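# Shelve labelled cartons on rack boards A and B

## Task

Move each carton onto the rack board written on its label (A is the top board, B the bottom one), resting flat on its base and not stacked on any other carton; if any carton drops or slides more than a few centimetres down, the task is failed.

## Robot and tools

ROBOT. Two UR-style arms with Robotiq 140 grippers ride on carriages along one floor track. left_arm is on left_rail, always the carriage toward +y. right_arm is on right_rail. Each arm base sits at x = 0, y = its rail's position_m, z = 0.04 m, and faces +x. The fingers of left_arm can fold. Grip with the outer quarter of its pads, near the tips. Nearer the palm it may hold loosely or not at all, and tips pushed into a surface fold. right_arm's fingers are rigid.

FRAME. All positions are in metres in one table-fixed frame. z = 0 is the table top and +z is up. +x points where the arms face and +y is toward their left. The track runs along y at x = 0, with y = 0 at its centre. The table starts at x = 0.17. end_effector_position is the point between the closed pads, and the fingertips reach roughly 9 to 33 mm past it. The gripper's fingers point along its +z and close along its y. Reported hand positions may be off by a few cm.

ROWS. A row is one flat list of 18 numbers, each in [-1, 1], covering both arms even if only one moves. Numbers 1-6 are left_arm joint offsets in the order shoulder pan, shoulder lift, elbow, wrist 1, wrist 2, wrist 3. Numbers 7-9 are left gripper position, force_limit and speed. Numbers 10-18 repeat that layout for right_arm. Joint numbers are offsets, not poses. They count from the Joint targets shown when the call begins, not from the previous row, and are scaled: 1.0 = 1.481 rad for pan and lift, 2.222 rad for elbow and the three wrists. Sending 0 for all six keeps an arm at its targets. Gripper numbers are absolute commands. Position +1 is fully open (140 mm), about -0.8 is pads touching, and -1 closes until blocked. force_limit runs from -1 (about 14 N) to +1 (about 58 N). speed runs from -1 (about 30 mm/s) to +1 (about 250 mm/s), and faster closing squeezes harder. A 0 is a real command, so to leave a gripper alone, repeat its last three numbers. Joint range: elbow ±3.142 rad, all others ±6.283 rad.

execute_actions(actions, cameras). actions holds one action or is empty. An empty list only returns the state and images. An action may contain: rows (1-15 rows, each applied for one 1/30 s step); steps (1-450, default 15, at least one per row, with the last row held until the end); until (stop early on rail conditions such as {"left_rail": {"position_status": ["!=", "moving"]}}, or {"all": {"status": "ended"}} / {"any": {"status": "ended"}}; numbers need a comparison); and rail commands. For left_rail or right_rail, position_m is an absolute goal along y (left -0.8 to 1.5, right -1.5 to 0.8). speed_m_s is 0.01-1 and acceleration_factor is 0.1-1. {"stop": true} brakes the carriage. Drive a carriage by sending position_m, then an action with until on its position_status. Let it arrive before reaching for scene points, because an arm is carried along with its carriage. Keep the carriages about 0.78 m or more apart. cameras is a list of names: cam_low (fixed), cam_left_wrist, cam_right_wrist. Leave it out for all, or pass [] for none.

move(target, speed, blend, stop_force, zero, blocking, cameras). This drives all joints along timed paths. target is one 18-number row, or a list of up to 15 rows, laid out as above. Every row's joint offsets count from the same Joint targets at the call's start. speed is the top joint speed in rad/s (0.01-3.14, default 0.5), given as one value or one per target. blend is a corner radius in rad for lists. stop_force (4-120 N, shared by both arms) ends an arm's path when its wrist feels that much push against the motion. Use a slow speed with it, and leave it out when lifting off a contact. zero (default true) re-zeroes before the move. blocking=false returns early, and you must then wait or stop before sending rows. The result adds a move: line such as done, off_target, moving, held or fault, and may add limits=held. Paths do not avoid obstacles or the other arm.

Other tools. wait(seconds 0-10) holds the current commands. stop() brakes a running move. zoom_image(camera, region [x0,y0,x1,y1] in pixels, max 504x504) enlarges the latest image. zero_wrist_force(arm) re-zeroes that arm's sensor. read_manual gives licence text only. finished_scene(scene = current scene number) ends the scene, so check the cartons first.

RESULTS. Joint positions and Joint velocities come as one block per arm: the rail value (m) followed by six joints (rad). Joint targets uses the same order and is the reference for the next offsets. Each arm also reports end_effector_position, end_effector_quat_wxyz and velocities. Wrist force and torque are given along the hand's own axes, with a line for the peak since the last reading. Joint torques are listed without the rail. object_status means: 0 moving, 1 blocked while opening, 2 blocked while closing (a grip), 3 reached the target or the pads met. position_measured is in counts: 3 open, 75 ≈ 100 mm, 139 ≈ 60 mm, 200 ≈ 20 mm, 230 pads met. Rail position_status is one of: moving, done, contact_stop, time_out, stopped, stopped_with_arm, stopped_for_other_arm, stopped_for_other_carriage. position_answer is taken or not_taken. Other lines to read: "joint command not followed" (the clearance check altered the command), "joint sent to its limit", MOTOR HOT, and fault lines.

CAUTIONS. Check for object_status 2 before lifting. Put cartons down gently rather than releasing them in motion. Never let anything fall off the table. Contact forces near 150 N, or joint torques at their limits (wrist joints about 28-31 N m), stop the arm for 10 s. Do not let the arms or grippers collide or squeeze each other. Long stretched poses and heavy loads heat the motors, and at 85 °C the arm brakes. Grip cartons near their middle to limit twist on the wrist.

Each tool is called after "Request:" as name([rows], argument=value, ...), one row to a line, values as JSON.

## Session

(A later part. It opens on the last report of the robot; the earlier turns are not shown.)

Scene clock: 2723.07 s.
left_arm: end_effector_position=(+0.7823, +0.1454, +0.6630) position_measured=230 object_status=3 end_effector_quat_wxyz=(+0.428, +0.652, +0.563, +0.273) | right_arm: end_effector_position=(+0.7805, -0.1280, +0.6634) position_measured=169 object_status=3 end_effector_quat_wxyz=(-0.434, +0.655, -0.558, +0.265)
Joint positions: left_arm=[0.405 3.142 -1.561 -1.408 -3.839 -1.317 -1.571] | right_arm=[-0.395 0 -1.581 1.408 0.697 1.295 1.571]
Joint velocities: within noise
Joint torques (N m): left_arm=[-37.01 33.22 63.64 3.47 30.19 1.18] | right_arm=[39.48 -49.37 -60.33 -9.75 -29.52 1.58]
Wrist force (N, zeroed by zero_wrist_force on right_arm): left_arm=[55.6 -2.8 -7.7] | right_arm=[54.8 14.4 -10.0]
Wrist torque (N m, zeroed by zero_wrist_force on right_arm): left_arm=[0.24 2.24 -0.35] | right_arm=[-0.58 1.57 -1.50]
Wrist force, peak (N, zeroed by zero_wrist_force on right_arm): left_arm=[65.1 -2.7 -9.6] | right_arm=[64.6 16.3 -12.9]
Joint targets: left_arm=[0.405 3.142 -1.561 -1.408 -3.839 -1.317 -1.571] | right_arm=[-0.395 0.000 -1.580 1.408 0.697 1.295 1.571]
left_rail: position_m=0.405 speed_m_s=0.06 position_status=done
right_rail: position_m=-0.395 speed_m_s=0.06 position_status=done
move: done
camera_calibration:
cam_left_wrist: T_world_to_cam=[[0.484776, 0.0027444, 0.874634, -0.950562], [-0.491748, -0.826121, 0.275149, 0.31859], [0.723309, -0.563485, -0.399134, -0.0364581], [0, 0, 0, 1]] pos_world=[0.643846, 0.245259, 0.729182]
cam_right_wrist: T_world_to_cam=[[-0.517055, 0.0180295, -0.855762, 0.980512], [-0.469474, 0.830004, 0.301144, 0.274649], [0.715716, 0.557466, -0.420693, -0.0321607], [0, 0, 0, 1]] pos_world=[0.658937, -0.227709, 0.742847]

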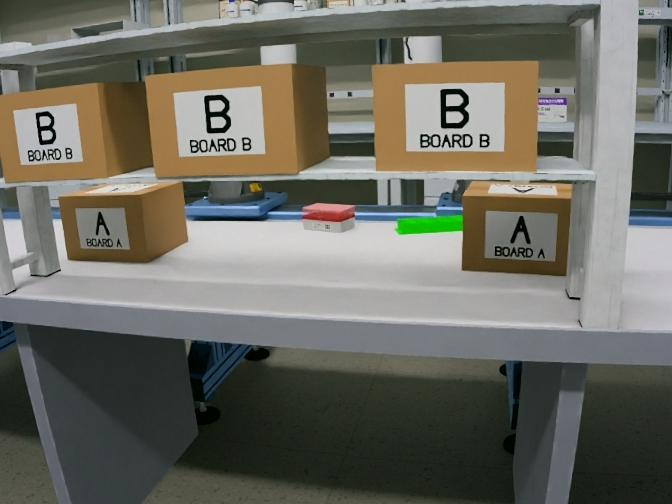

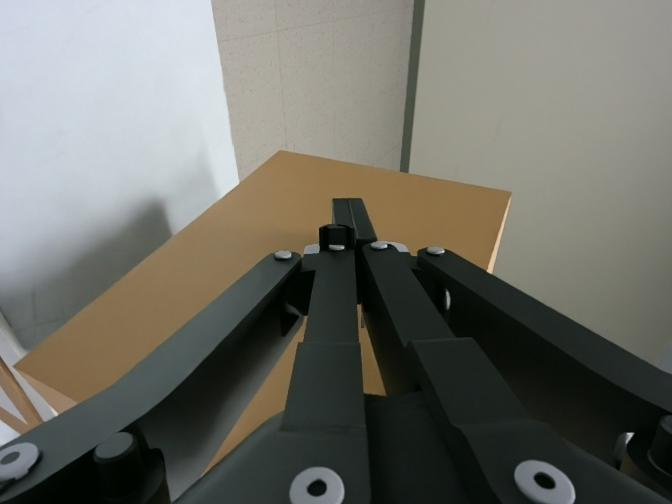

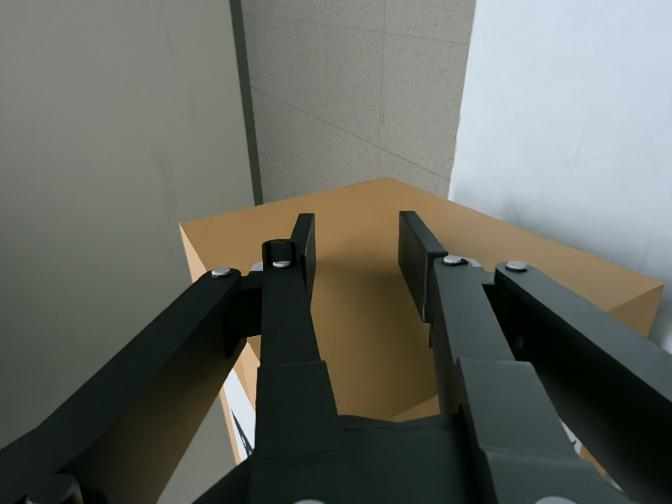

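Request:
move(target=[0,-0.0077,0.0051,0,0.0007,0,-1,-1,-1,0,-0.0209,0.0135,0.0004,-0.0007,0,-0.32,1,-0.5], speed=0.025)

Scene clock: 2770.30 s.
left_arm: end_effector_position=(+0.7892, +0.1449, +0.6630) position_measured=230 object_status=3 end_effector_quat_wxyz=(+0.428, +0.652, +0.563, +0.273) | right_arm: end_effector_position=(+0.7616, -0.1275, +0.6635) position_measured=169 object_status=3 end_effector_quat_wxyz=(-0.435, +0.656, -0.558, +0.265)
Joint positions: left_arm=[0.405 3.142 -1.572 -1.396 -3.839 -1.316 -1.571] | right_arm=[-0.395 0 -1.611 1.438 0.698 1.293 1.571]
Joint velocities: within noise
Joint torques (N m): left_arm=[-45.48 39.75 68.39 2.33 27.52 0.43] | right_arm=[45.47 -61 -41.54 -0.05 -26.07 1.59]
Wrist force (N, zeroed by zero_wrist_force on right_arm): left_arm=[50.2 -6.9 -2.4] | right_arm=[47.2 11.2 -12.4]
Wrist torque (N m, zeroed by zero_wrist_force on right_arm): left_arm=[0.31 1.99 -0.24] | right_arm=[-0.05 1.44 0.00]
Wrist force, peak (N, zeroed by zero_wrist_force on right_arm): left_arm=[56.2 -2.8 -8.1] | right_arm=[55.5 15.4 -9.6]
Joint targets: left_arm=[0.405 3.142 -1.572 -1.396 -3.839 -1.316 -1.571] | right_arm=[-0.395 0.000 -1.611 1.438 0.698 1.293 1.571]
left_rail: position_m=0.405 speed_m_s=0.06 position_status=done
right_rail: position_m=-0.395 speed_m_s=0.06 position_status=done
move: done
camera_calibration:
cam_left_wrist: T_world_to_cam=[[0.484846, 0.00278851, 0.874595, -0.953944], [-0.49279, -0.825277, 0.275818, 0.321844], [0.722553, -0.564721, -0.398758, -0.0412783], [0, 0, 0, 1]] pos_world=[0.650943, 0.24496, 0.729084]
cam_right_wrist: T_world_to_cam=[[-0.517005, 0.0180186, -0.855793, 0.970862], [-0.47061, 0.829135, 0.301764, 0.265688], [0.715005, 0.558758, -0.420187, -0.0184011], [0, 0, 0, 1]] pos_world=[0.640133, -0.227503, 0.74295]

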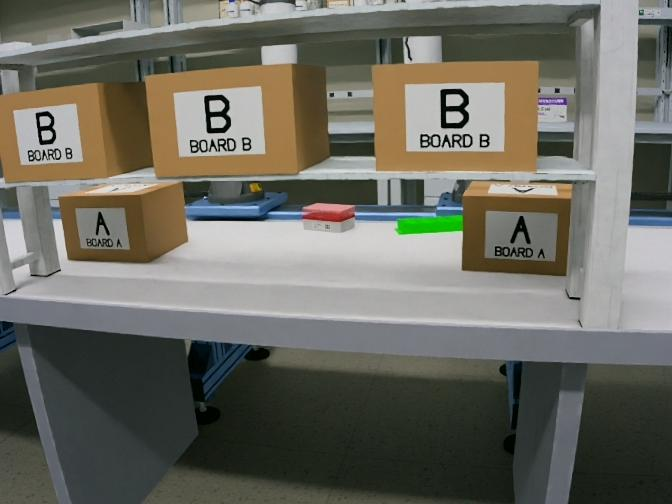

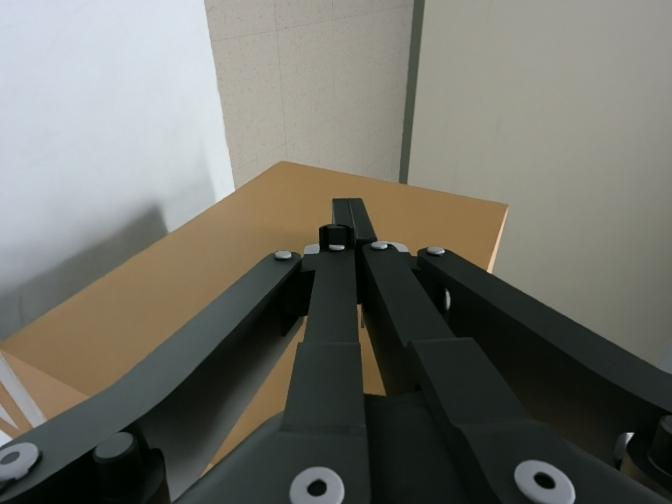

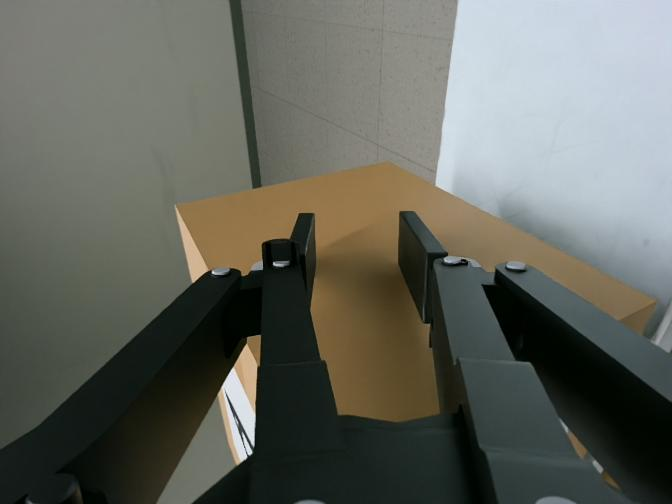

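Request:
move(target=[0,0.0051,-0.0390,0.0356,0,0,-1,-1,-1,0,-0.0051,0.0389,-0.0355,0,0,-0.32,1,-0.5], speed=0.06, cameras=[])

Request:
move(target=[0,0.0040,-0.0312,0.0285,0,0,-1,-1,-1,0,-0.0041,0.0311,-0.0284,0,0,-0.32,1,-0.5], speed=0.025, stop_force=8)

Scene clock: 2789.07 s.
left_arm: end_effector_position=(+0.7907, +0.1449, +0.6183) position_measured=230 object_status=3 end_effector_quat_wxyz=(+0.428, +0.652, +0.563, +0.273) | right_arm: end_effector_position=(+0.7629, -0.1275, +0.6187) position_measured=169 object_status=3 end_effector_quat_wxyz=(-0.435, +0.656, -0.558, +0.265)
Joint positions: left_arm=[0.405 3.142 -1.565 -1.483 -3.76 -1.316 -1.571] | right_arm=[-0.395 0 -1.619 1.524 0.619 1.293 1.571]
Joint velocities: within noise
Joint torques (N m): left_arm=[-56 83.09 46.43 5.05 24.28 0.51] | right_arm=[46.02 -61.83 -42.46 -8.87 -21.85 1.16]
Wrist force (N, zeroed by zero_wrist_force on right_arm): left_arm=[50.2 -7.1 -1.8] | right_arm=[47.4 11.5 -12.3]
Wrist torque (N m, zeroed by zero_wrist_force on right_arm): left_arm=[0.34 2.08 -0.24] | right_arm=[-0.03 1.41 -0.02]
Wrist force, peak (N, zeroed by zero_wrist_force on right_arm): left_arm=[50.8 -7.3 -1.8] | right_arm=[47.9 11.5 -12.4]
Joint targets: left_arm=[0.405 3.142 -1.565 -1.483 -3.760 -1.316 -1.571] | right_arm=[-0.395 0.000 -1.619 1.525 0.619 1.293 1.571]
left_rail: position_m=0.405 speed_m_s=0.06 position_status=done
right_rail: position_m=-0.395 speed_m_s=0.06 position_status=done
move: done
No camera images: "cameras" was empty.

Scene clock: 2792.27 s.
left_arm: end_effector_position=(+0.7901, +0.1449, +0.5957) position_measured=230 object_status=3 end_effector_quat_wxyz=(+0.428, +0.652, +0.563, +0.273) | right_arm: end_effector_position=(+0.7623, -0.1275, +0.5971) position_measured=169 object_status=3 end_effector_quat_wxyz=(-0.435, +0.656, -0.558, +0.265)
Joint positions: left_arm=[0.405 3.142 -1.561 -1.526 -3.72 -1.316 -1.571] | right_arm=[-0.395 0 -1.623 1.566 0.581 1.293 1.571]
Joint velocities: within noise
Joint torques (N m): left_arm=[-55.65 40.15 67.51 -1.26 22.19 0.74] | right_arm=[44.24 -33.68 -53.02 0.34 -20.05 1.15]
Wrist force (N, zeroed by zero_wrist_force on right_arm): left_arm=[51.2 -5.5 -3.0] | right_arm=[46.7 7.9 -15.1]
Wrist torque (N m, zeroed by zero_wrist_force on right_arm): left_arm=[0.30 2.05 -0.27] | right_arm=[0.33 1.36 -0.25]
Wrist force, peak (N, zeroed by zero_wrist_force on right_arm): left_arm=[53.1 1.5 -11.4] | right_arm=[47.7 11.9 -12.6]
Joint targets: left_arm=[0.405 3.142 -1.561 -1.526 -3.720 -1.316 -1.571] | right_arm=[-0.395 0.000 -1.623 1.566 0.581 1.293 1.571]
left_rail: position_m=0.405 speed_m_s=0.06 position_status=done
right_rail: position_m=-0.395 speed_m_s=0.06 position_status=done
move: contact (left_arm, right_arm); left_arm: the elbow is farthest, 0.026 rad from its target; right_arm: the elbow is farthest, 0.028 rad from its target
camera_calibration:
cam_left_wrist: T_world_to_cam=[[0.484768, 0.00274388, 0.874638, -0.895438], [-0.492796, -0.825306, 0.275721, 0.340876], [0.722601, -0.564679, -0.39873, -0.0687537], [0, 0, 0, 1]] pos_world=[0.651743, 0.24496, 0.661784]
cam_right_wrist: T_world_to_cam=[[-0.516883, 0.0180527, -0.855866, 0.914377], [-0.470624, 0.829146, 0.301713, 0.286018], [0.715084, 0.558741, -0.420076, -0.0469881], [0, 0, 0, 1]] pos_world=[0.640833, -0.227403, 0.67655]

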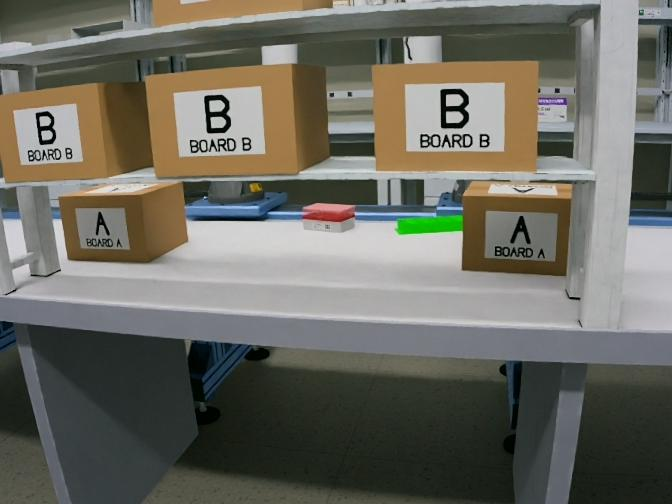

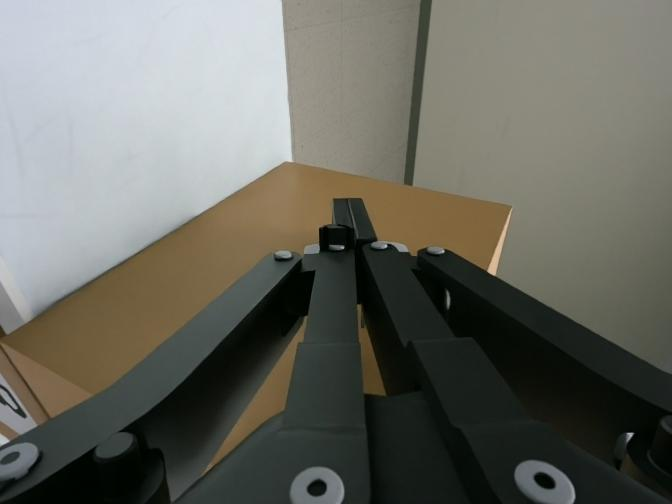

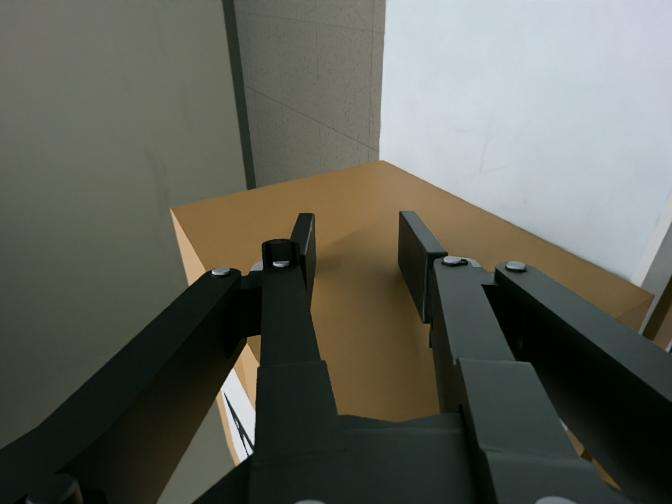

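Request:
execute_actions(actions=[])

Scene clock: 2835.57 s.
left_arm: end_effector_position=(+0.7901, +0.1449, +0.5957) position_measured=230 object_status=3 end_effector_quat_wxyz=(+0.428, +0.652, +0.563, +0.273) | right_arm: end_effector_position=(+0.7623, -0.1275, +0.5971) position_measured=169 object_status=3 end_effector_quat_wxyz=(-0.435, +0.656, -0.558, +0.265)
Joint positions: left_arm=[0.405 3.142 -1.561 -1.526 -3.72 -1.316 -1.571] | right_arm=[-0.395 0 -1.623 1.566 0.581 1.293 1.571]
Joint velocities: within noise
Joint torques (N m): left_arm=[-55.14 38.28 56.45 -1.07 22.72 0.8] | right_arm=[45.15 -32.95 -47.43 -1.78 -20.27 1.27]
Wrist force (N, zeroed by zero_wrist_force on right_arm): left_arm=[51.3 -4.9 -3.1] | right_arm=[46.6 7.3 -14.9]
Wrist torque (N m, zeroed by zero_wrist_force on right_arm): left_arm=[0.28 2.06 -0.28] | right_arm=[0.34 1.35 -0.26]
Wrist force, peak (N, zeroed by zero_wrist_force on right_arm): left_arm=[51.7 -5.4 -2.8] | right_arm=[46.7 7.8 -15.3]
Joint targets: left_arm=[0.405 3.142 -1.561 -1.526 -3.720 -1.316 -1.571] | right_arm=[-0.395 0.000 -1.623 1.566 0.581 1.293 1.571]
Tool commands: left_gripper/position=-1.0 left_gripper/force_limit=-1.0 left_gripper/speed=-1.0 right_gripper/position=-0.32 right_gripper/force_limit=+1.0 right_gripper/speed=-0.5
left_rail: position_m=0.405 speed_m_s=0.06 position_status=done
right_rail: position_m=-0.395 speed_m_s=0.06 position_status=done
camera_calibration:
cam_left_wrist: T_world_to_cam=[[0.484768, 0.00274388, 0.874638, -0.895438], [-0.492796, -0.825306, 0.275721, 0.340876], [0.722601, -0.564679, -0.39873, -0.0687537], [0, 0, 0, 1]] pos_world=[0.651743, 0.24496, 0.661784]
cam_right_wrist: T_world_to_cam=[[-0.516883, 0.0180527, -0.855866, 0.914377], [-0.470624, 0.829146, 0.301713, 0.286018], [0.715084, 0.558741, -0.420076, -0.0469881], [0, 0, 0, 1]] pos_world=[0.640833, -0.227403, 0.67655]

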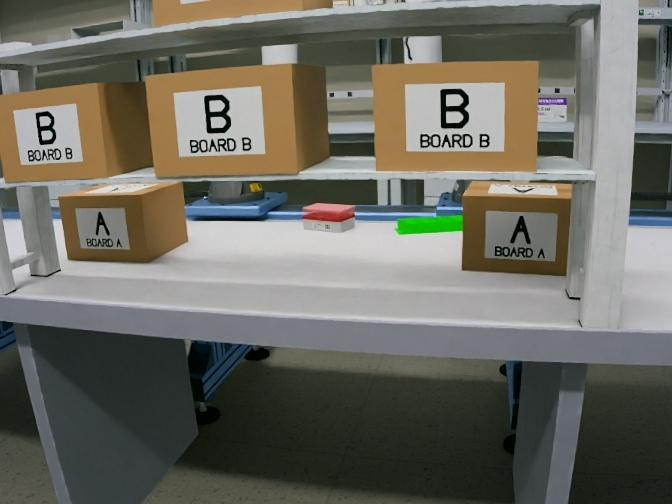

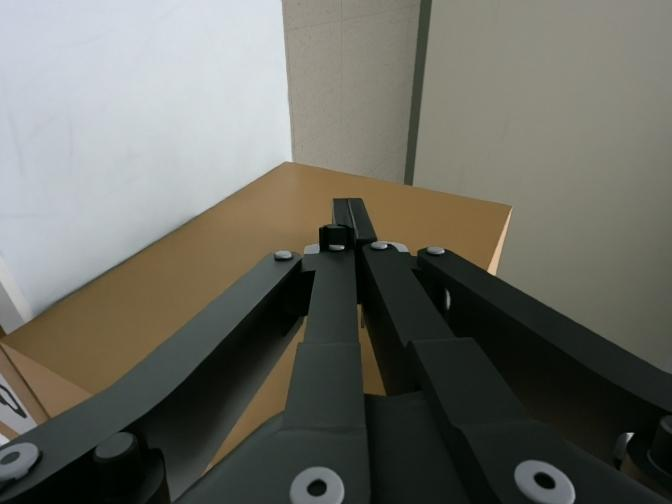

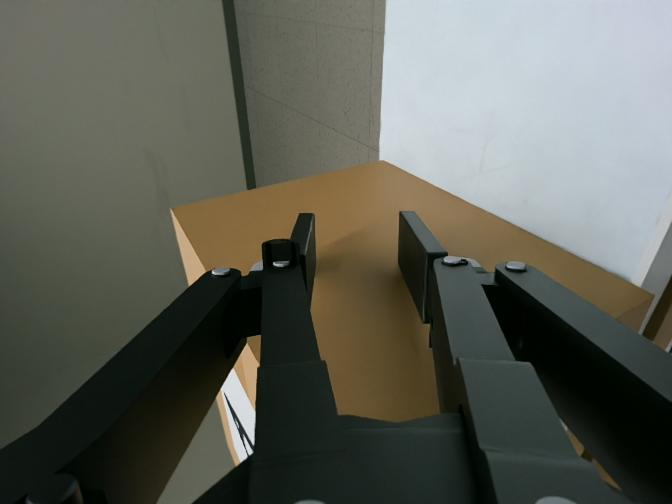

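Request:
move(target=[0, 0.0003, -0.0022, 0.0020, 0, 0, -1, -1, -1, 0, -0.0003, 0.0022, -0.0020, 0, 0, -0.32, 1, -0.5], speed=0.02, cameras=["cam_low"])

Scene clock: 2843.43 s.
left_arm: end_effector_position=(+0.7899, +0.1449, +0.5932) position_measured=230 object_status=3 end_effector_quat_wxyz=(+0.428, +0.652, +0.563, +0.273) | right_arm: end_effector_position=(+0.7621, -0.1275, +0.5947) position_measured=169 object_status=3 end_effector_quat_wxyz=(-0.435, +0.656, -0.558, +0.265)
Joint positions: left_arm=[0.405 3.142 -1.561 -1.531 -3.716 -1.316 -1.571] | right_arm=[-0.395 0 -1.623 1.571 0.577 1.293 1.571]
Joint velocities: within noise
Joint torques (N m): left_arm=[-55.31 65.06 32.74 2.13 22.24 0.92] | right_arm=[45.28 -32.3 -22.71 -2.04 -20.24 1.26]
Wrist force (N, zeroed by zero_wrist_force on right_arm): left_arm=[49.8 4.8 -15.2] | right_arm=[44.4 -10.4 -34.6]
Wrist torque (N m, zeroed by zero_wrist_force on right_arm): left_arm=[0.00 1.83 -0.40] | right_arm=[0.45 1.03 0.07]
Wrist force, peak (N, zeroed by zero_wrist_force on right_arm): left_arm=[50.2 5.4 -17.8] | right_arm=[44.4 -10.4 -34.6]
Joint targets: left_arm=[0.405 3.142 -1.561 -1.531 -3.716 -1.316 -1.571] | right_arm=[-0.395 0.000 -1.623 1.571 0.577 1.293 1.571]
left_rail: position_m=0.405 speed_m_s=0.06 position_status=done
right_rail: position_m=-0.395 speed_m_s=0.06 position_status=done
move: done
Images, in order (width x height): cam_low 672x504.

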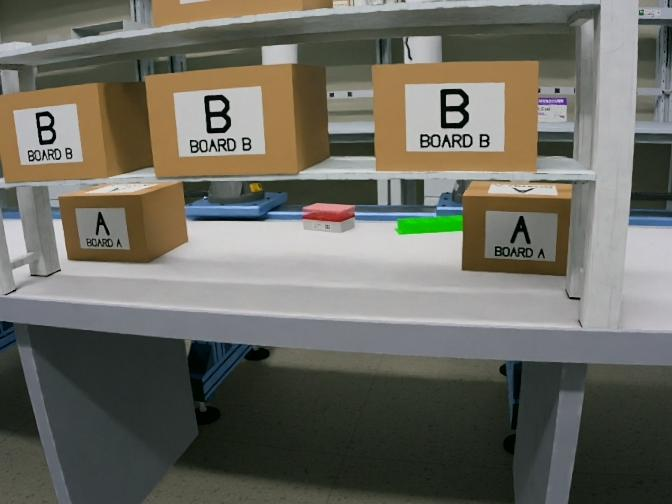

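Request:
move(target=[0, 0, 0, 0, -0.028, 0, -1, -1, -1, 0, 0, 0, 0, 0.028, 0, -0.32, 1, -0.5], speed=0.08, cameras=["cam_low", "cam_left_wrist", "cam_right_wrist"])

Scene clock: 2851.33 s.
left_arm: end_effector_position=(+0.7940, +0.1655, +0.5908) position_measured=230 object_status=3 end_effector_quat_wxyz=(+0.411, +0.644, +0.576, +0.293) | right_arm: end_effector_position=(+0.7666, -0.1478, +0.5919) position_measured=169 object_status=3 end_effector_quat_wxyz=(-0.417, +0.647, -0.571, +0.285)
Joint positions: left_arm=[0.405 3.142 -1.561 -1.531 -3.716 -1.378 -1.571] | right_arm=[-0.395 0 -1.623 1.571 0.577 1.355 1.571]
Joint velocities: within noise
Joint torques (N m): left_arm=[9.49 58.73 45.95 1.57 -1.49 1.11] | right_arm=[-15.19 -55.08 -49.93 -2.16 2.55 1.1]
Wrist force (N, zeroed by zero_wrist_force on right_arm): left_arm=[0.0 -0.1 0.1] | right_arm=[-8.0 -3.1 2.2]
Wrist torque (N m, zeroed by zero_wrist_force on right_arm): left_arm=[0.11 0.07 -0.30] | right_arm=[-0.64 1.80 0.01]
Wrist force, peak (N, zeroed by zero_wrist_force on right_arm): left_arm=[50.1 3.9 -14.5] | right_arm=[44.4 -9.5 -36.4]
Joint targets: left_arm=[0.405 3.142 -1.561 -1.531 -3.716 -1.378 -1.571] | right_arm=[-0.395 0.000 -1.623 1.571 0.577 1.355 1.571]
left_rail: position_m=0.405 speed_m_s=0.06 position_status=done
right_rail: position_m=-0.395 speed_m_s=0.06 position_status=done
move: done
camera_calibration:
cam_left_wrist: T_world_to_cam=[[0.484668, 0.0016215, 0.874697, -0.892859], [-0.447633, -0.858669, 0.249624, 0.346197], [0.75148, -0.512528, -0.415443, -0.0836412], [0, 0, 0, 1]] pos_world=[0.650564, 0.255848, 0.659814]
cam_right_wrist: T_world_to_cam=[[-0.51596, 0.0191148, -0.856399, 0.91229], [-0.425248, 0.862145, 0.275445, 0.292074], [0.743605, 0.506301, -0.436704, -0.0606356], [0, 0, 0, 1]] pos_world=[0.639998, -0.238548, 0.674354]

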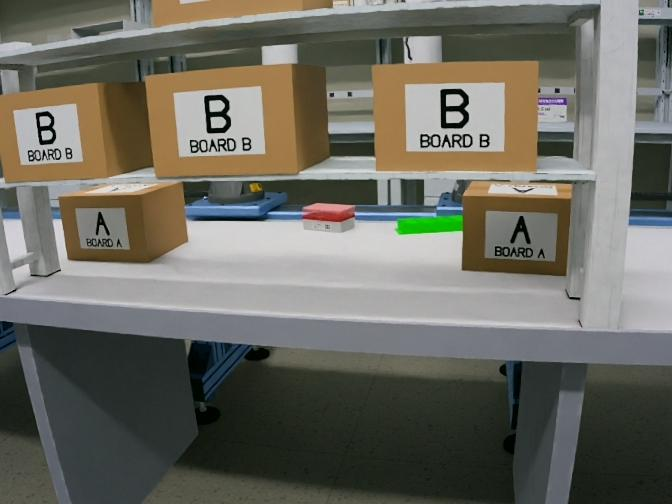

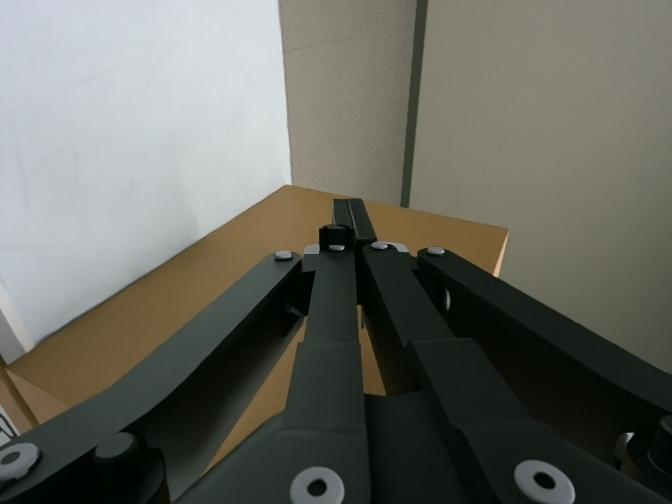

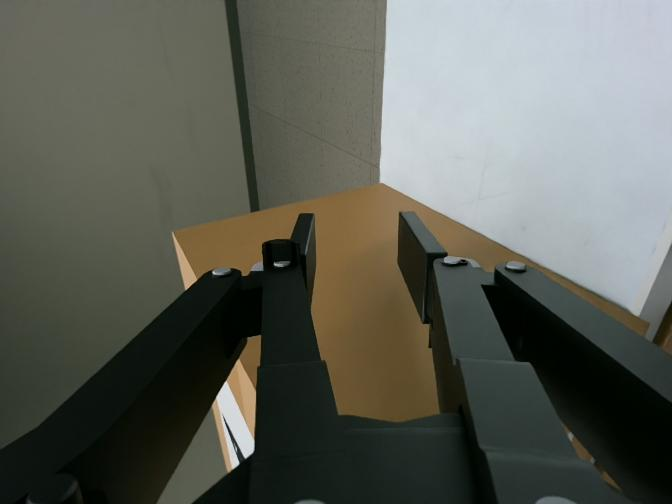

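Request:
move([
  [0, -0.0088, 0.0613, -0.0549, -0.0239, 0, -1, -1, -1, 0, 0.0088, -0.0607, 0.0541, 0.0343, 0, -0.32, 1, -0.5],
  [0, 0.1706, -0.0414, -0.0718, -0.0239, 0, -1, -1, -1, 0, -0.1420, 0.0234, 0.0706, 0.0343, 0, -0.32, 1, -0.5],
  [0, 0.3629, -0.1135, -0.1278, -0.0239, 0, -1, -1, -1, 0, -0.3343, 0.0955, 0.1266, 0.0343, 0, -0.32, 1, -0.5],
  [0, 0.4012, -0.3326, 0.0657, -0.0239, 0, -1, -1, -1, 0, -0.3726, 0.3145, -0.0669, 0.0343, 0, -0.32, 1, -0.5],
], speed=[0.12, 0.25, 0.4, 0.5], blend=0.03, cameras=["cam_low", "cam_left_wrist", "cam_right_wrist"])

Scene clock: 2927.77 s.
left_arm: end_effector_position=(+0.4531, +0.1834, +0.3986) position_measured=230 object_status=3 end_effector_quat_wxyz=(+0.396, +0.635, +0.586, +0.310) | right_arm: end_effector_position=(+0.4532, -0.1736, +0.3987) position_measured=169 object_status=3 end_effector_quat_wxyz=(-0.395, +0.635, -0.586, +0.310)
Joint positions: left_arm=[0.405 3.142 -0.966 -2.27 -3.57 -1.431 -1.571] | right_arm=[-0.395 0 -2.175 2.269 0.429 1.432 1.571]
Joint velocities: within noise
Joint torques (N m): left_arm=[6.14 18.61 41.03 3.56 -1.48 1.42] | right_arm=[-9.94 -4.77 -33.98 -3.98 3.05 1.24]
Wrist force (N, zeroed by zero_wrist_force on right_arm): left_arm=[0.1 -0.1 -0.1] | right_arm=[-8.0 -3.4 1.9]
Wrist torque (N m, zeroed by zero_wrist_force on right_arm): left_arm=[0.08 0.07 -0.28] | right_arm=[-0.71 1.82 0.04]
Wrist force, peak (N, zeroed by zero_wrist_force on right_arm): left_arm=[-0.6 -2.8 -4.1] | right_arm=[-8.0 -4.5 3.2]
Joint targets: left_arm=[0.405 3.142 -0.966 -2.270 -3.570 -1.431 -1.571] | right_arm=[-0.395 0.000 -2.175 2.270 0.428 1.432 1.571]
left_rail: position_m=0.405 speed_m_s=0.06 position_status=done
right_rail: position_m=-0.395 speed_m_s=0.06 position_status=done
move: done
camera_calibration:
cam_left_wrist: T_world_to_cam=[[0.483443, 0.000690047, 0.875376, -0.55908], [-0.407637, -0.884781, 0.225822, 0.253139], [0.774671, -0.466007, -0.427459, 0.0875242], [0, 0, 0, 1]] pos_world=[0.305669, 0.265145, 0.469653]
cam_right_wrist: T_world_to_cam=[[-0.513012, 0.0204276, -0.858139, 0.58525], [-0.367466, 0.898253, 0.241061, 0.228073], [0.77575, 0.439004, -0.453308, 0.0814181], [0, 0, 0, 1]] pos_world=[0.320889, -0.252566, 0.484153]

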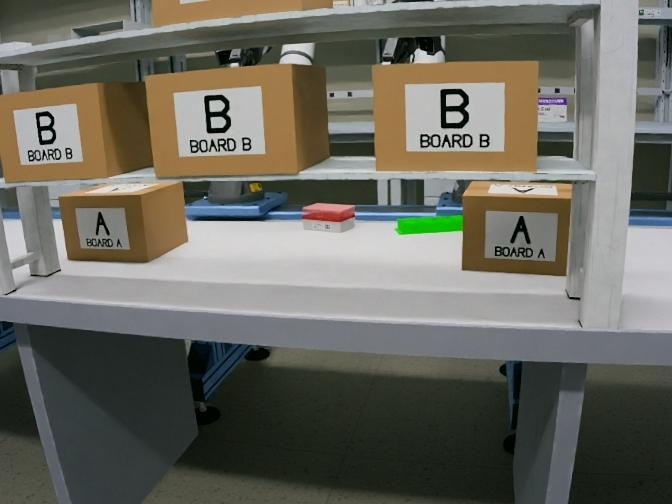

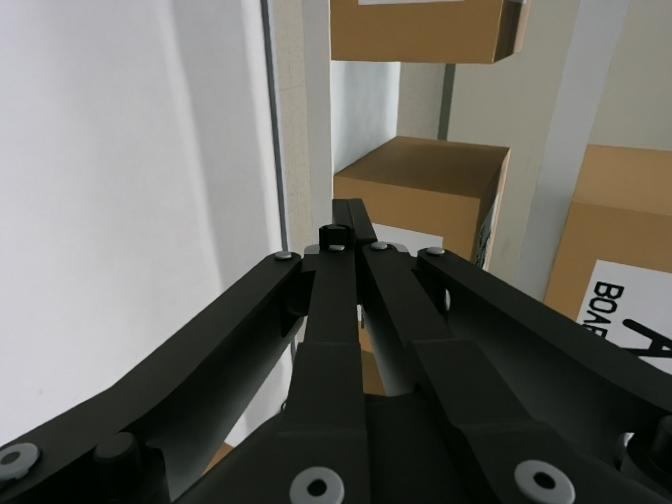

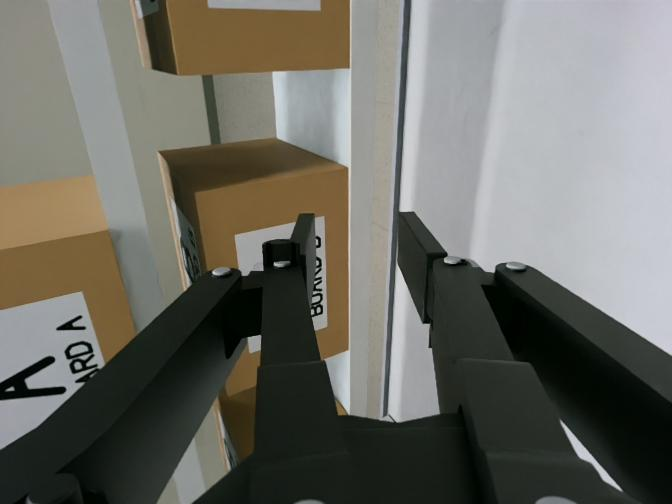

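Request:
execute_actions([
  {"left_rail": {"position_m": -0.081, "speed_m_s": 0.2, "acceleration_factor": 0.3}, "right_rail": {"position_m": -0.881, "speed_m_s": 0.2, "acceleration_factor": 0.3}, "steps": 240, "until": {"all": {"status": "ended"}}},
], cameras=["cam_low", "cam_left_wrist", "cam_right_wrist"])

Scene clock: 2940.13 s.
left_arm: end_effector_position=(+0.4531, -0.3026, +0.3984) position_measured=230 object_status=3 end_effector_quat_wxyz=(+0.396, +0.635, +0.586, +0.310) | right_arm: end_effector_position=(+0.4532, -0.6595, +0.3986) position_measured=169 object_status=3 end_effector_quat_wxyz=(-0.395, +0.635, -0.586, +0.310)
Joint positions: left_arm=[-0.081 3.142 -0.966 -2.27 -3.57 -1.431 -1.571] | right_arm=[-0.881 0 -2.175 2.27 0.428 1.432 1.571]
Joint velocities: within noise
Joint torques (N m): left_arm=[1.37 15.22 49.08 0.41 -1.07 1.68] | right_arm=[-1.79 -1.08 -43.61 -0.15 1.94 1.16]
Wrist force (N, zeroed by zero_wrist_force on right_arm): left_arm=[0.0 -0.3 -0.4] | right_arm=[-8.2 -3.2 1.8]
Wrist torque (N m, zeroed by zero_wrist_force on right_arm): left_arm=[0.04 0.08 -0.28] | right_arm=[-0.65 1.85 0.04]
Wrist force, peak (N, zeroed by zero_wrist_force on right_arm): left_arm=[0.9 -0.3 -0.4] | right_arm=[-8.8 -3.1 2.2]
Joint targets: left_arm=[-0.081 3.142 -0.966 -2.270 -3.570 -1.431 -1.571] | right_arm=[-0.881 0.000 -2.175 2.270 0.428 1.432 1.571]
Tool commands: left_gripper/position=-1.0 left_gripper/force_limit=-1.0 left_gripper/speed=-1.0 right_gripper/position=-0.32 right_gripper/force_limit=+1.0 right_gripper/speed=-0.5
left_rail: position_m=-0.081 speed_m_s=0.20 position_status=done
right_rail: position_m=-0.881 speed_m_s=0.20 position_status=done
camera_calibration:
cam_left_wrist: T_world_to_cam=[[0.48351, 0.000648651, 0.875338, -0.558621], [-0.407619, -0.884791, 0.225812, -0.176797], [0.774638, -0.465987, -0.427541, -0.138821], [0, 0, 0, 1]] pos_world=[0.305569, -0.220755, 0.469553]
cam_right_wrist: T_world_to_cam=[[-0.513079, 0.0203903, -0.858099, 0.59498], [-0.367447, 0.898263, 0.241051, 0.664679], [0.775714, 0.438984, -0.453387, 0.294719], [0, 0, 0, 1]] pos_world=[0.320889, -0.738566, 0.483953]

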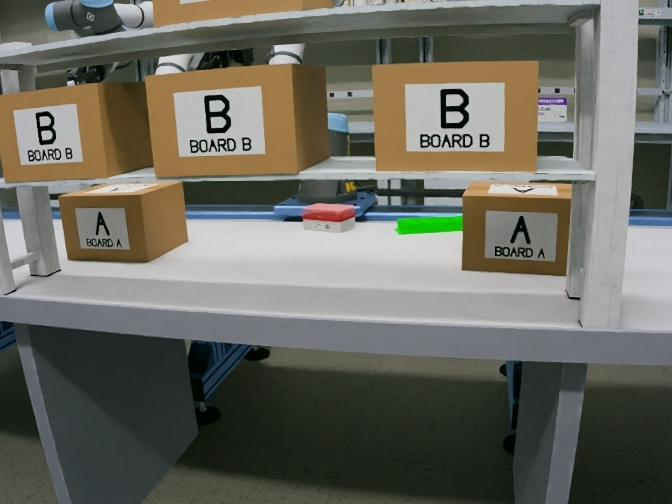

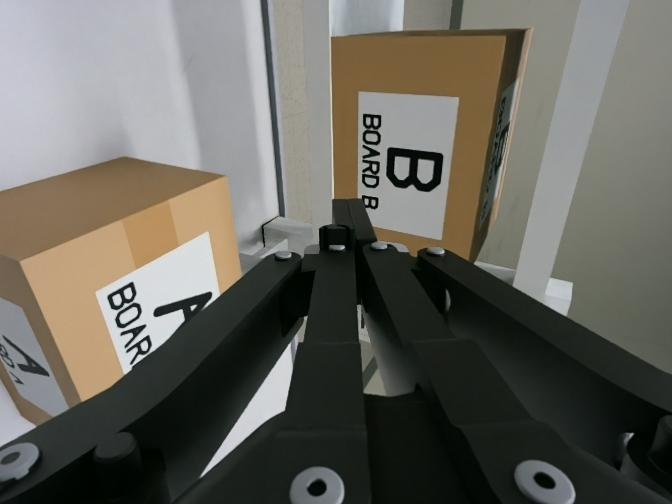

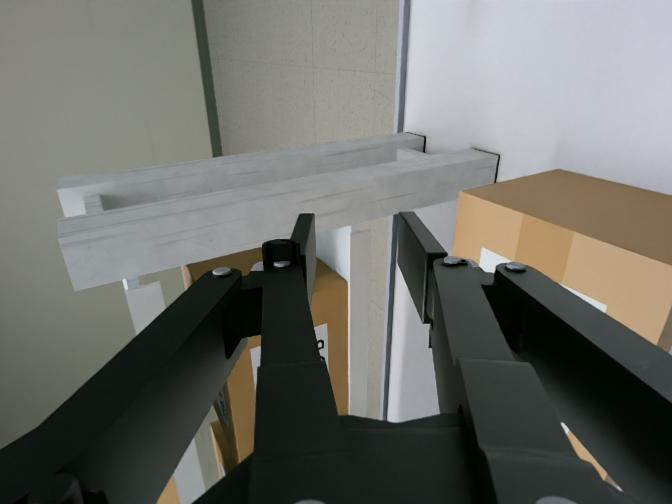

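Request:
zero_wrist_force(arm="right_arm")

Request:
move([
  [0, -0.128222, -0.085066, 0.170529, 0, 0, -1, -1, -1, 0, 0.128222, 0.085066, -0.170529, 0, 0, -0.32, 1, -0.5],
  [0, -0.299156, -0.157883, 0.357276, 0, 0, -1, -1, -1, 0, 0.299156, 0.157883, -0.357276, 0, 0, -0.32, 1, -0.5],
], speed=[0.5, 0.3], blend=0.03, cameras=["cam_left_wrist", "cam_right_wrist"])

Wrist force sensor zeroed.

Scene clock: 3045.00 s.
left_arm: end_effector_position=(+0.4942, -0.3026, +0.1095) position_measured=230 object_status=3 end_effector_quat_wxyz=(+0.396, +0.635, +0.586, +0.310) | right_arm: end_effector_position=(+0.4944, -0.6596, +0.1096) position_measured=169 object_status=3 end_effector_quat_wxyz=(-0.395, +0.635, -0.586, +0.310)
Joint positions: left_arm=[-0.081 3.142 -1.409 -2.621 -2.776 -1.431 -1.571] | right_arm=[-0.881 0 -1.732 2.62 -0.365 1.432 1.571]
Joint velocities: within noise
Joint torques (N m): left_arm=[-6.22 -2.56 19.59 3.69 0.38 1.3] | right_arm=[4.77 -4.96 -17.77 -4.37 1.02 1.29]
Wrist force (N, zeroed by zero_wrist_force on right_arm): left_arm=[0.2 -0.2 -0.2] | right_arm=[0.3 -0.1 0.4]
Wrist torque (N m, zeroed by zero_wrist_force on right_arm): left_arm=[0.05 0.03 -0.30] | right_arm=[-0.04 -0.06 0.07]
Wrist force, peak (N, zeroed by zero_wrist_force on right_arm): left_arm=[-0.2 1.2 -2.0] | right_arm=[-0.4 -1.4 -1.7]
Joint targets: left_arm=[-0.081 3.142 -1.409 -2.621 -2.776 -1.431 -1.571] | right_arm=[-0.881 0.000 -1.732 2.621 -0.365 1.432 1.571]
left_rail: position_m=-0.081 speed_m_s=0.20 position_status=done
right_rail: position_m=-0.881 speed_m_s=0.20 position_status=done
move: done
camera_calibration:
cam_left_wrist: T_world_to_cam=[[0.483584, 0.000703436, 0.875298, -0.325614], [-0.407609, -0.884772, 0.225907, -0.0949119], [0.774598, -0.466024, -0.427574, -0.29421], [0, 0, 0, 1]] pos_world=[0.346669, -0.220855, 0.180654]
cam_right_wrist: T_world_to_cam=[[-0.513079, 0.0203903, -0.858099, 0.368129], [-0.367447, 0.898263, 0.241051, 0.749482], [0.775714, 0.438984, -0.453387, 0.131731], [0, 0, 0, 1]] pos_world=[0.362089, -0.738566, 0.194953]
Images, in order (width x height): cam_left_wrist 672x504, cam_right_wrist 672x504.

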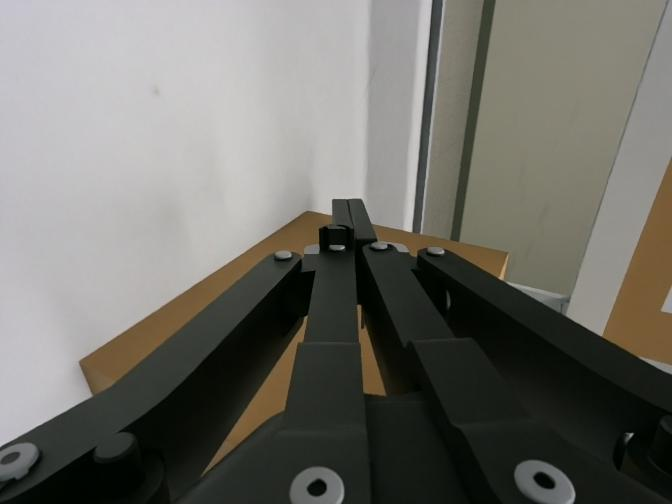

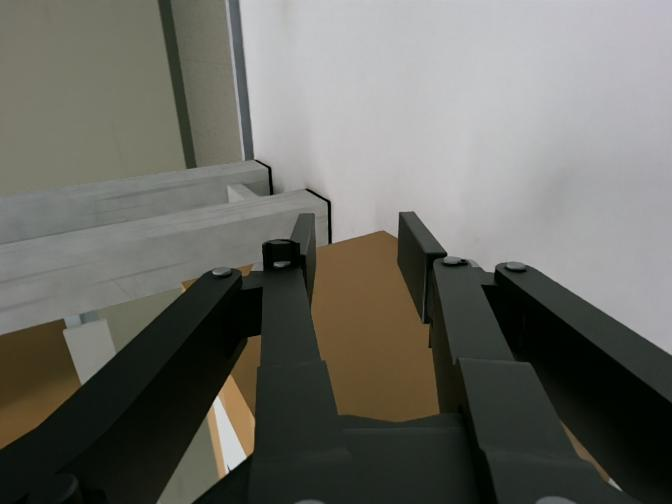

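Request:
move(target=[0, 0, 0, 0, 0.0864, 0, -1, -1, -1, 0, 0, 0, 0, -0.0864, 0, -0.32, 1, -0.5], speed=0.06, stop_force=6, cameras=["cam_left_wrist", "cam_right_wrist"])

Scene clock: 3059.70 s.
left_arm: end_effector_position=(+0.4875, -0.3411, +0.1133) position_measured=230 object_status=3 end_effector_quat_wxyz=(+0.429, +0.652, +0.562, +0.273) | right_arm: end_effector_position=(+0.4870, -0.6181, +0.1137) position_measured=169 object_status=3 end_effector_quat_wxyz=(-0.431, +0.653, -0.561, +0.270)
Joint positions: left_arm=[-0.081 3.142 -1.409 -2.621 -2.776 -1.316 -1.571] | right_arm=[-0.881 0 -1.732 2.621 -0.366 1.307 1.571]
Joint velocities: within noise
Joint torques (N m): left_arm=[-10.87 4.48 28.93 0.29 -1.86 1.94] | right_arm=[9.17 -6.46 -27.92 -0.46 2.37 1.13]
Wrist force (N, zeroed by zero_wrist_force on right_arm): left_arm=[0.9 -0.8 -0.4] | right_arm=[4.4 2.2 -0.6]
Wrist torque (N m, zeroed by zero_wrist_force on right_arm): left_arm=[0.11 0.06 -0.31] | right_arm=[0.04 -0.27 0.06]
Wrist force, peak (N, zeroed by zero_wrist_force on right_arm): left_arm=[7.8 -1.5 2.0] | right_arm=[10.1 1.7 2.0]
Joint targets: left_arm=[-0.081 3.142 -1.409 -2.621 -2.776 -1.316 -1.571] | right_arm=[-0.881 0.000 -1.732 2.621 -0.366 1.307 1.571]
left_rail: position_m=-0.081 speed_m_s=0.20 position_status=done
right_rail: position_m=-0.881 speed_m_s=0.20 position_status=done
move: contact (left_arm, right_arm); left_arm: the wrist 2 is farthest, 0.077 rad from its target; right_arm: the wrist 2 is farthest, 0.067 rad from its target
camera_calibration:
cam_left_wrist: T_world_to_cam=[[0.483791, 0.00270408, 0.875179, -0.32503], [-0.49313, -0.825298, 0.275148, -0.0761075], [0.723027, -0.564692, -0.397938, -0.317178], [0, 0, 0, 1]] pos_world=[0.349044, -0.24104, 0.179183]
cam_right_wrist: T_world_to_cam=[[-0.515221, 0.0182391, -0.856863, 0.366608], [-0.460905, 0.837, 0.294953, 0.71008], [0.722574, 0.546899, -0.422833, 0.21034], [0, 0, 0, 1]] pos_world=[0.364178, -0.716058, 0.193632]
Images, in order (width x height): cam_left_wrist 672x504, cam_right_wrist 672x504.

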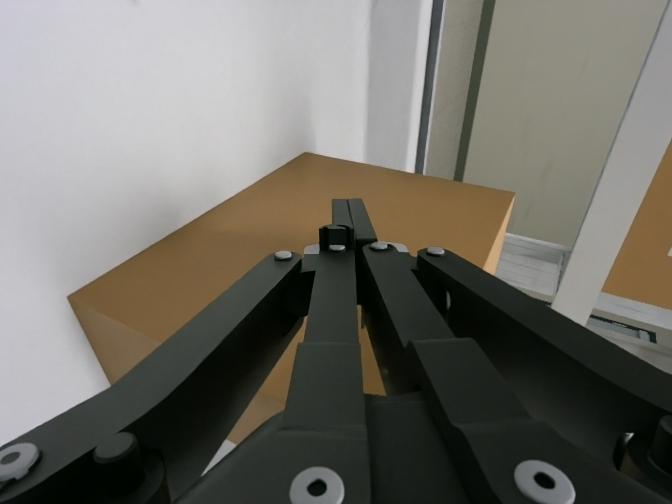

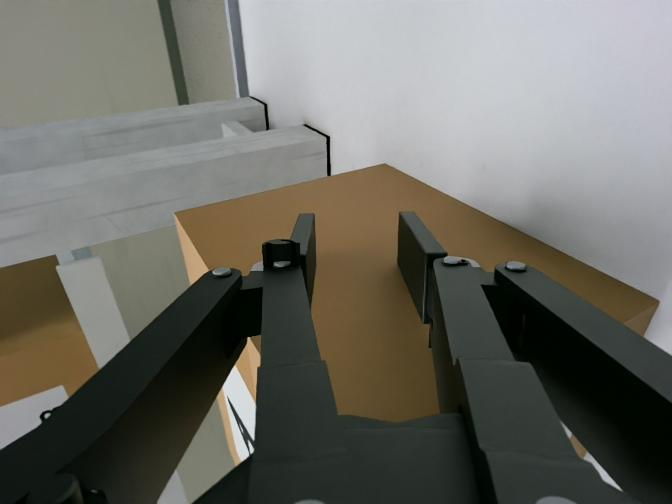

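Request:
move(target=[0, 0, 0, 0, 0.0052, 0, -1, -1, -1, 0, 0, 0, 0, -0.0052, 0, -0.32, 1, -0.5], speed=0.03, cameras=[])

Scene clock: 3063.73 s.
left_arm: end_effector_position=(+0.4866, -0.3447, +0.1138) position_measured=230 object_status=3 end_effector_quat_wxyz=(+0.432, +0.654, +0.560, +0.269) | right_arm: end_effector_position=(+0.4862, -0.6145, +0.1142) position_measured=169 object_status=3 end_effector_quat_wxyz=(-0.434, +0.655, -0.558, +0.267) end_effector_velocity=(+0.000, +0.001, +0.000) end_effector_angular_velocity=(+0.002, +0.001, +0.002)
Joint positions: left_arm=[-0.081 3.142 -1.409 -2.621 -2.776 -1.305 -1.571] | right_arm=[-0.881 0 -1.732 2.621 -0.366 1.296 1.571]
Joint velocities: left_arm=[within noise] | right_arm=[0 -0.002 0.001 0 0 -0.005 0]
Joint torques (N m): left_arm=[-14.85 31.32 29.12 0.4 28.55 1.49] | right_arm=[10.13 -15.99 -27.5 -0.68 -27.09 1.19]
Wrist force (N, zeroed by zero_wrist_force on right_arm): left_arm=[50.5 -6.7 -8.6] | right_arm=[51.6 6.1 -8.9]
Wrist torque (N m, zeroed by zero_wrist_force on right_arm): left_arm=[0.20 1.95 -0.24] | right_arm=[-0.06 0.92 0.06]
Wrist force, peak (N, zeroed by zero_wrist_force on right_arm): left_arm=[50.5 -6.7 -8.6] | right_arm=[51.6 6.1 -8.9]
Joint targets: left_arm=[-0.081 3.142 -1.409 -2.621 -2.776 -1.304 -1.571] | right_arm=[-0.881 0.000 -1.732 2.621 -0.366 1.296 1.571]
left_rail: position_m=-0.081 speed_m_s=0.20 position_status=done
right_rail: position_m=-0.881 speed_m_s=0.20 position_status=done
move: done
No camera images: "cameras" was empty.

Request:
move(target=[0, 0.016817, 0.004252, -0.015461, 0.0002, 0, -1, -1, -1, 0, -0.016817, -0.004252, 0.015461, -0.0002, 0, -0.32, 1, -0.5], speed=0.04, cameras=["cam_low", "cam_left_wrist", "cam_right_wrist"])

Scene clock: 3071.90 s.
left_arm: end_effector_position=(+0.4866, -0.3450, +0.1238) position_measured=230 object_status=3 end_effector_quat_wxyz=(+0.432, +0.654, +0.560, +0.269) | right_arm: end_effector_position=(+0.4861, -0.6142, +0.1242) position_measured=169 object_status=3 end_effector_quat_wxyz=(-0.434, +0.655, -0.558, +0.266)
Joint positions: left_arm=[-0.081 3.142 -1.385 -2.612 -2.81 -1.304 -1.571] | right_arm=[-0.881 0 -1.757 2.611 -0.331 1.295 1.571]
Joint velocities: within noise
Joint torques (N m): left_arm=[-37.06 42.42 50.91 0.45 29.86 1.35] | right_arm=[21.99 -30.03 -39.9 1.65 -29.28 1.36]
Wrist force (N, zeroed by zero_wrist_force on right_arm): left_arm=[54.8 -9.5 -9.0] | right_arm=[57.0 7.4 -9.9]
Wrist torque (N m, zeroed by zero_wrist_force on right_arm): left_arm=[0.34 2.02 -0.19] | right_arm=[-0.10 0.95 0.06]
Wrist force, peak (N, zeroed by zero_wrist_force on right_arm): left_arm=[54.8 -9.5 -9.0] | right_arm=[57.2 7.6 -9.2]
Joint targets: left_arm=[-0.081 3.142 -1.385 -2.612 -2.810 -1.304 -1.571] | right_arm=[-0.881 0.000 -1.757 2.611 -0.331 1.295 1.571]
left_rail: position_m=-0.081 speed_m_s=0.20 position_status=done
right_rail: position_m=-0.881 speed_m_s=0.20 position_status=done
move: done
camera_calibration:
cam_left_wrist: T_world_to_cam=[[0.48376, 0.00296862, 0.875195, -0.333714], [-0.501649, -0.818483, 0.280061, -0.0767755], [0.717164, -0.574523, -0.39446, -0.315545], [0, 0, 0, 1]] pos_world=[0.349221, -0.243137, 0.189096]
cam_right_wrist: T_world_to_cam=[[-0.515419, 0.0180535, -0.856748, 0.375071], [-0.469596, 0.830347, 0.300006, 0.702822], [0.716814, 0.556954, -0.419499, 0.221838], [0, 0, 0, 1]] pos_world=[0.364344, -0.713911, 0.203551]

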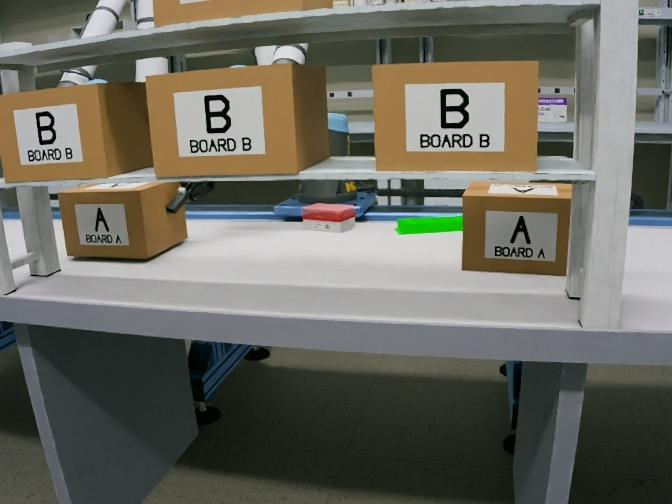

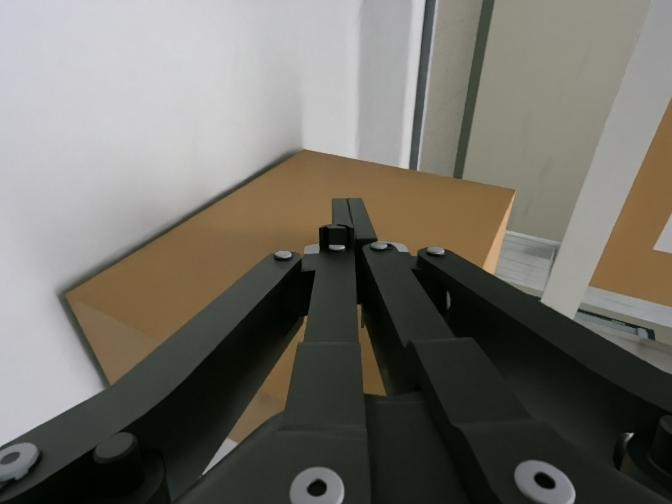

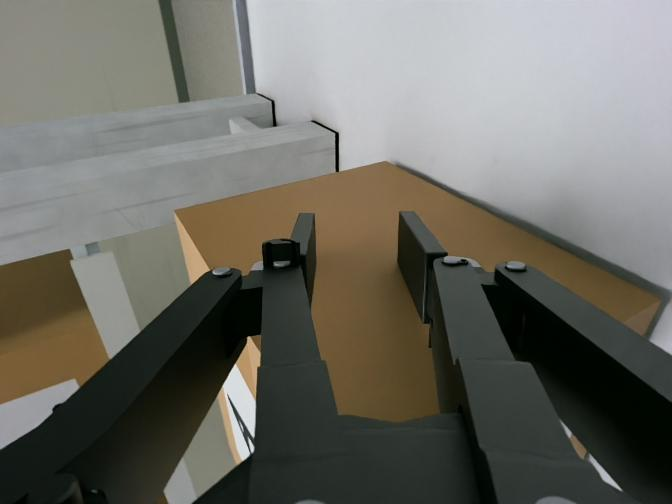

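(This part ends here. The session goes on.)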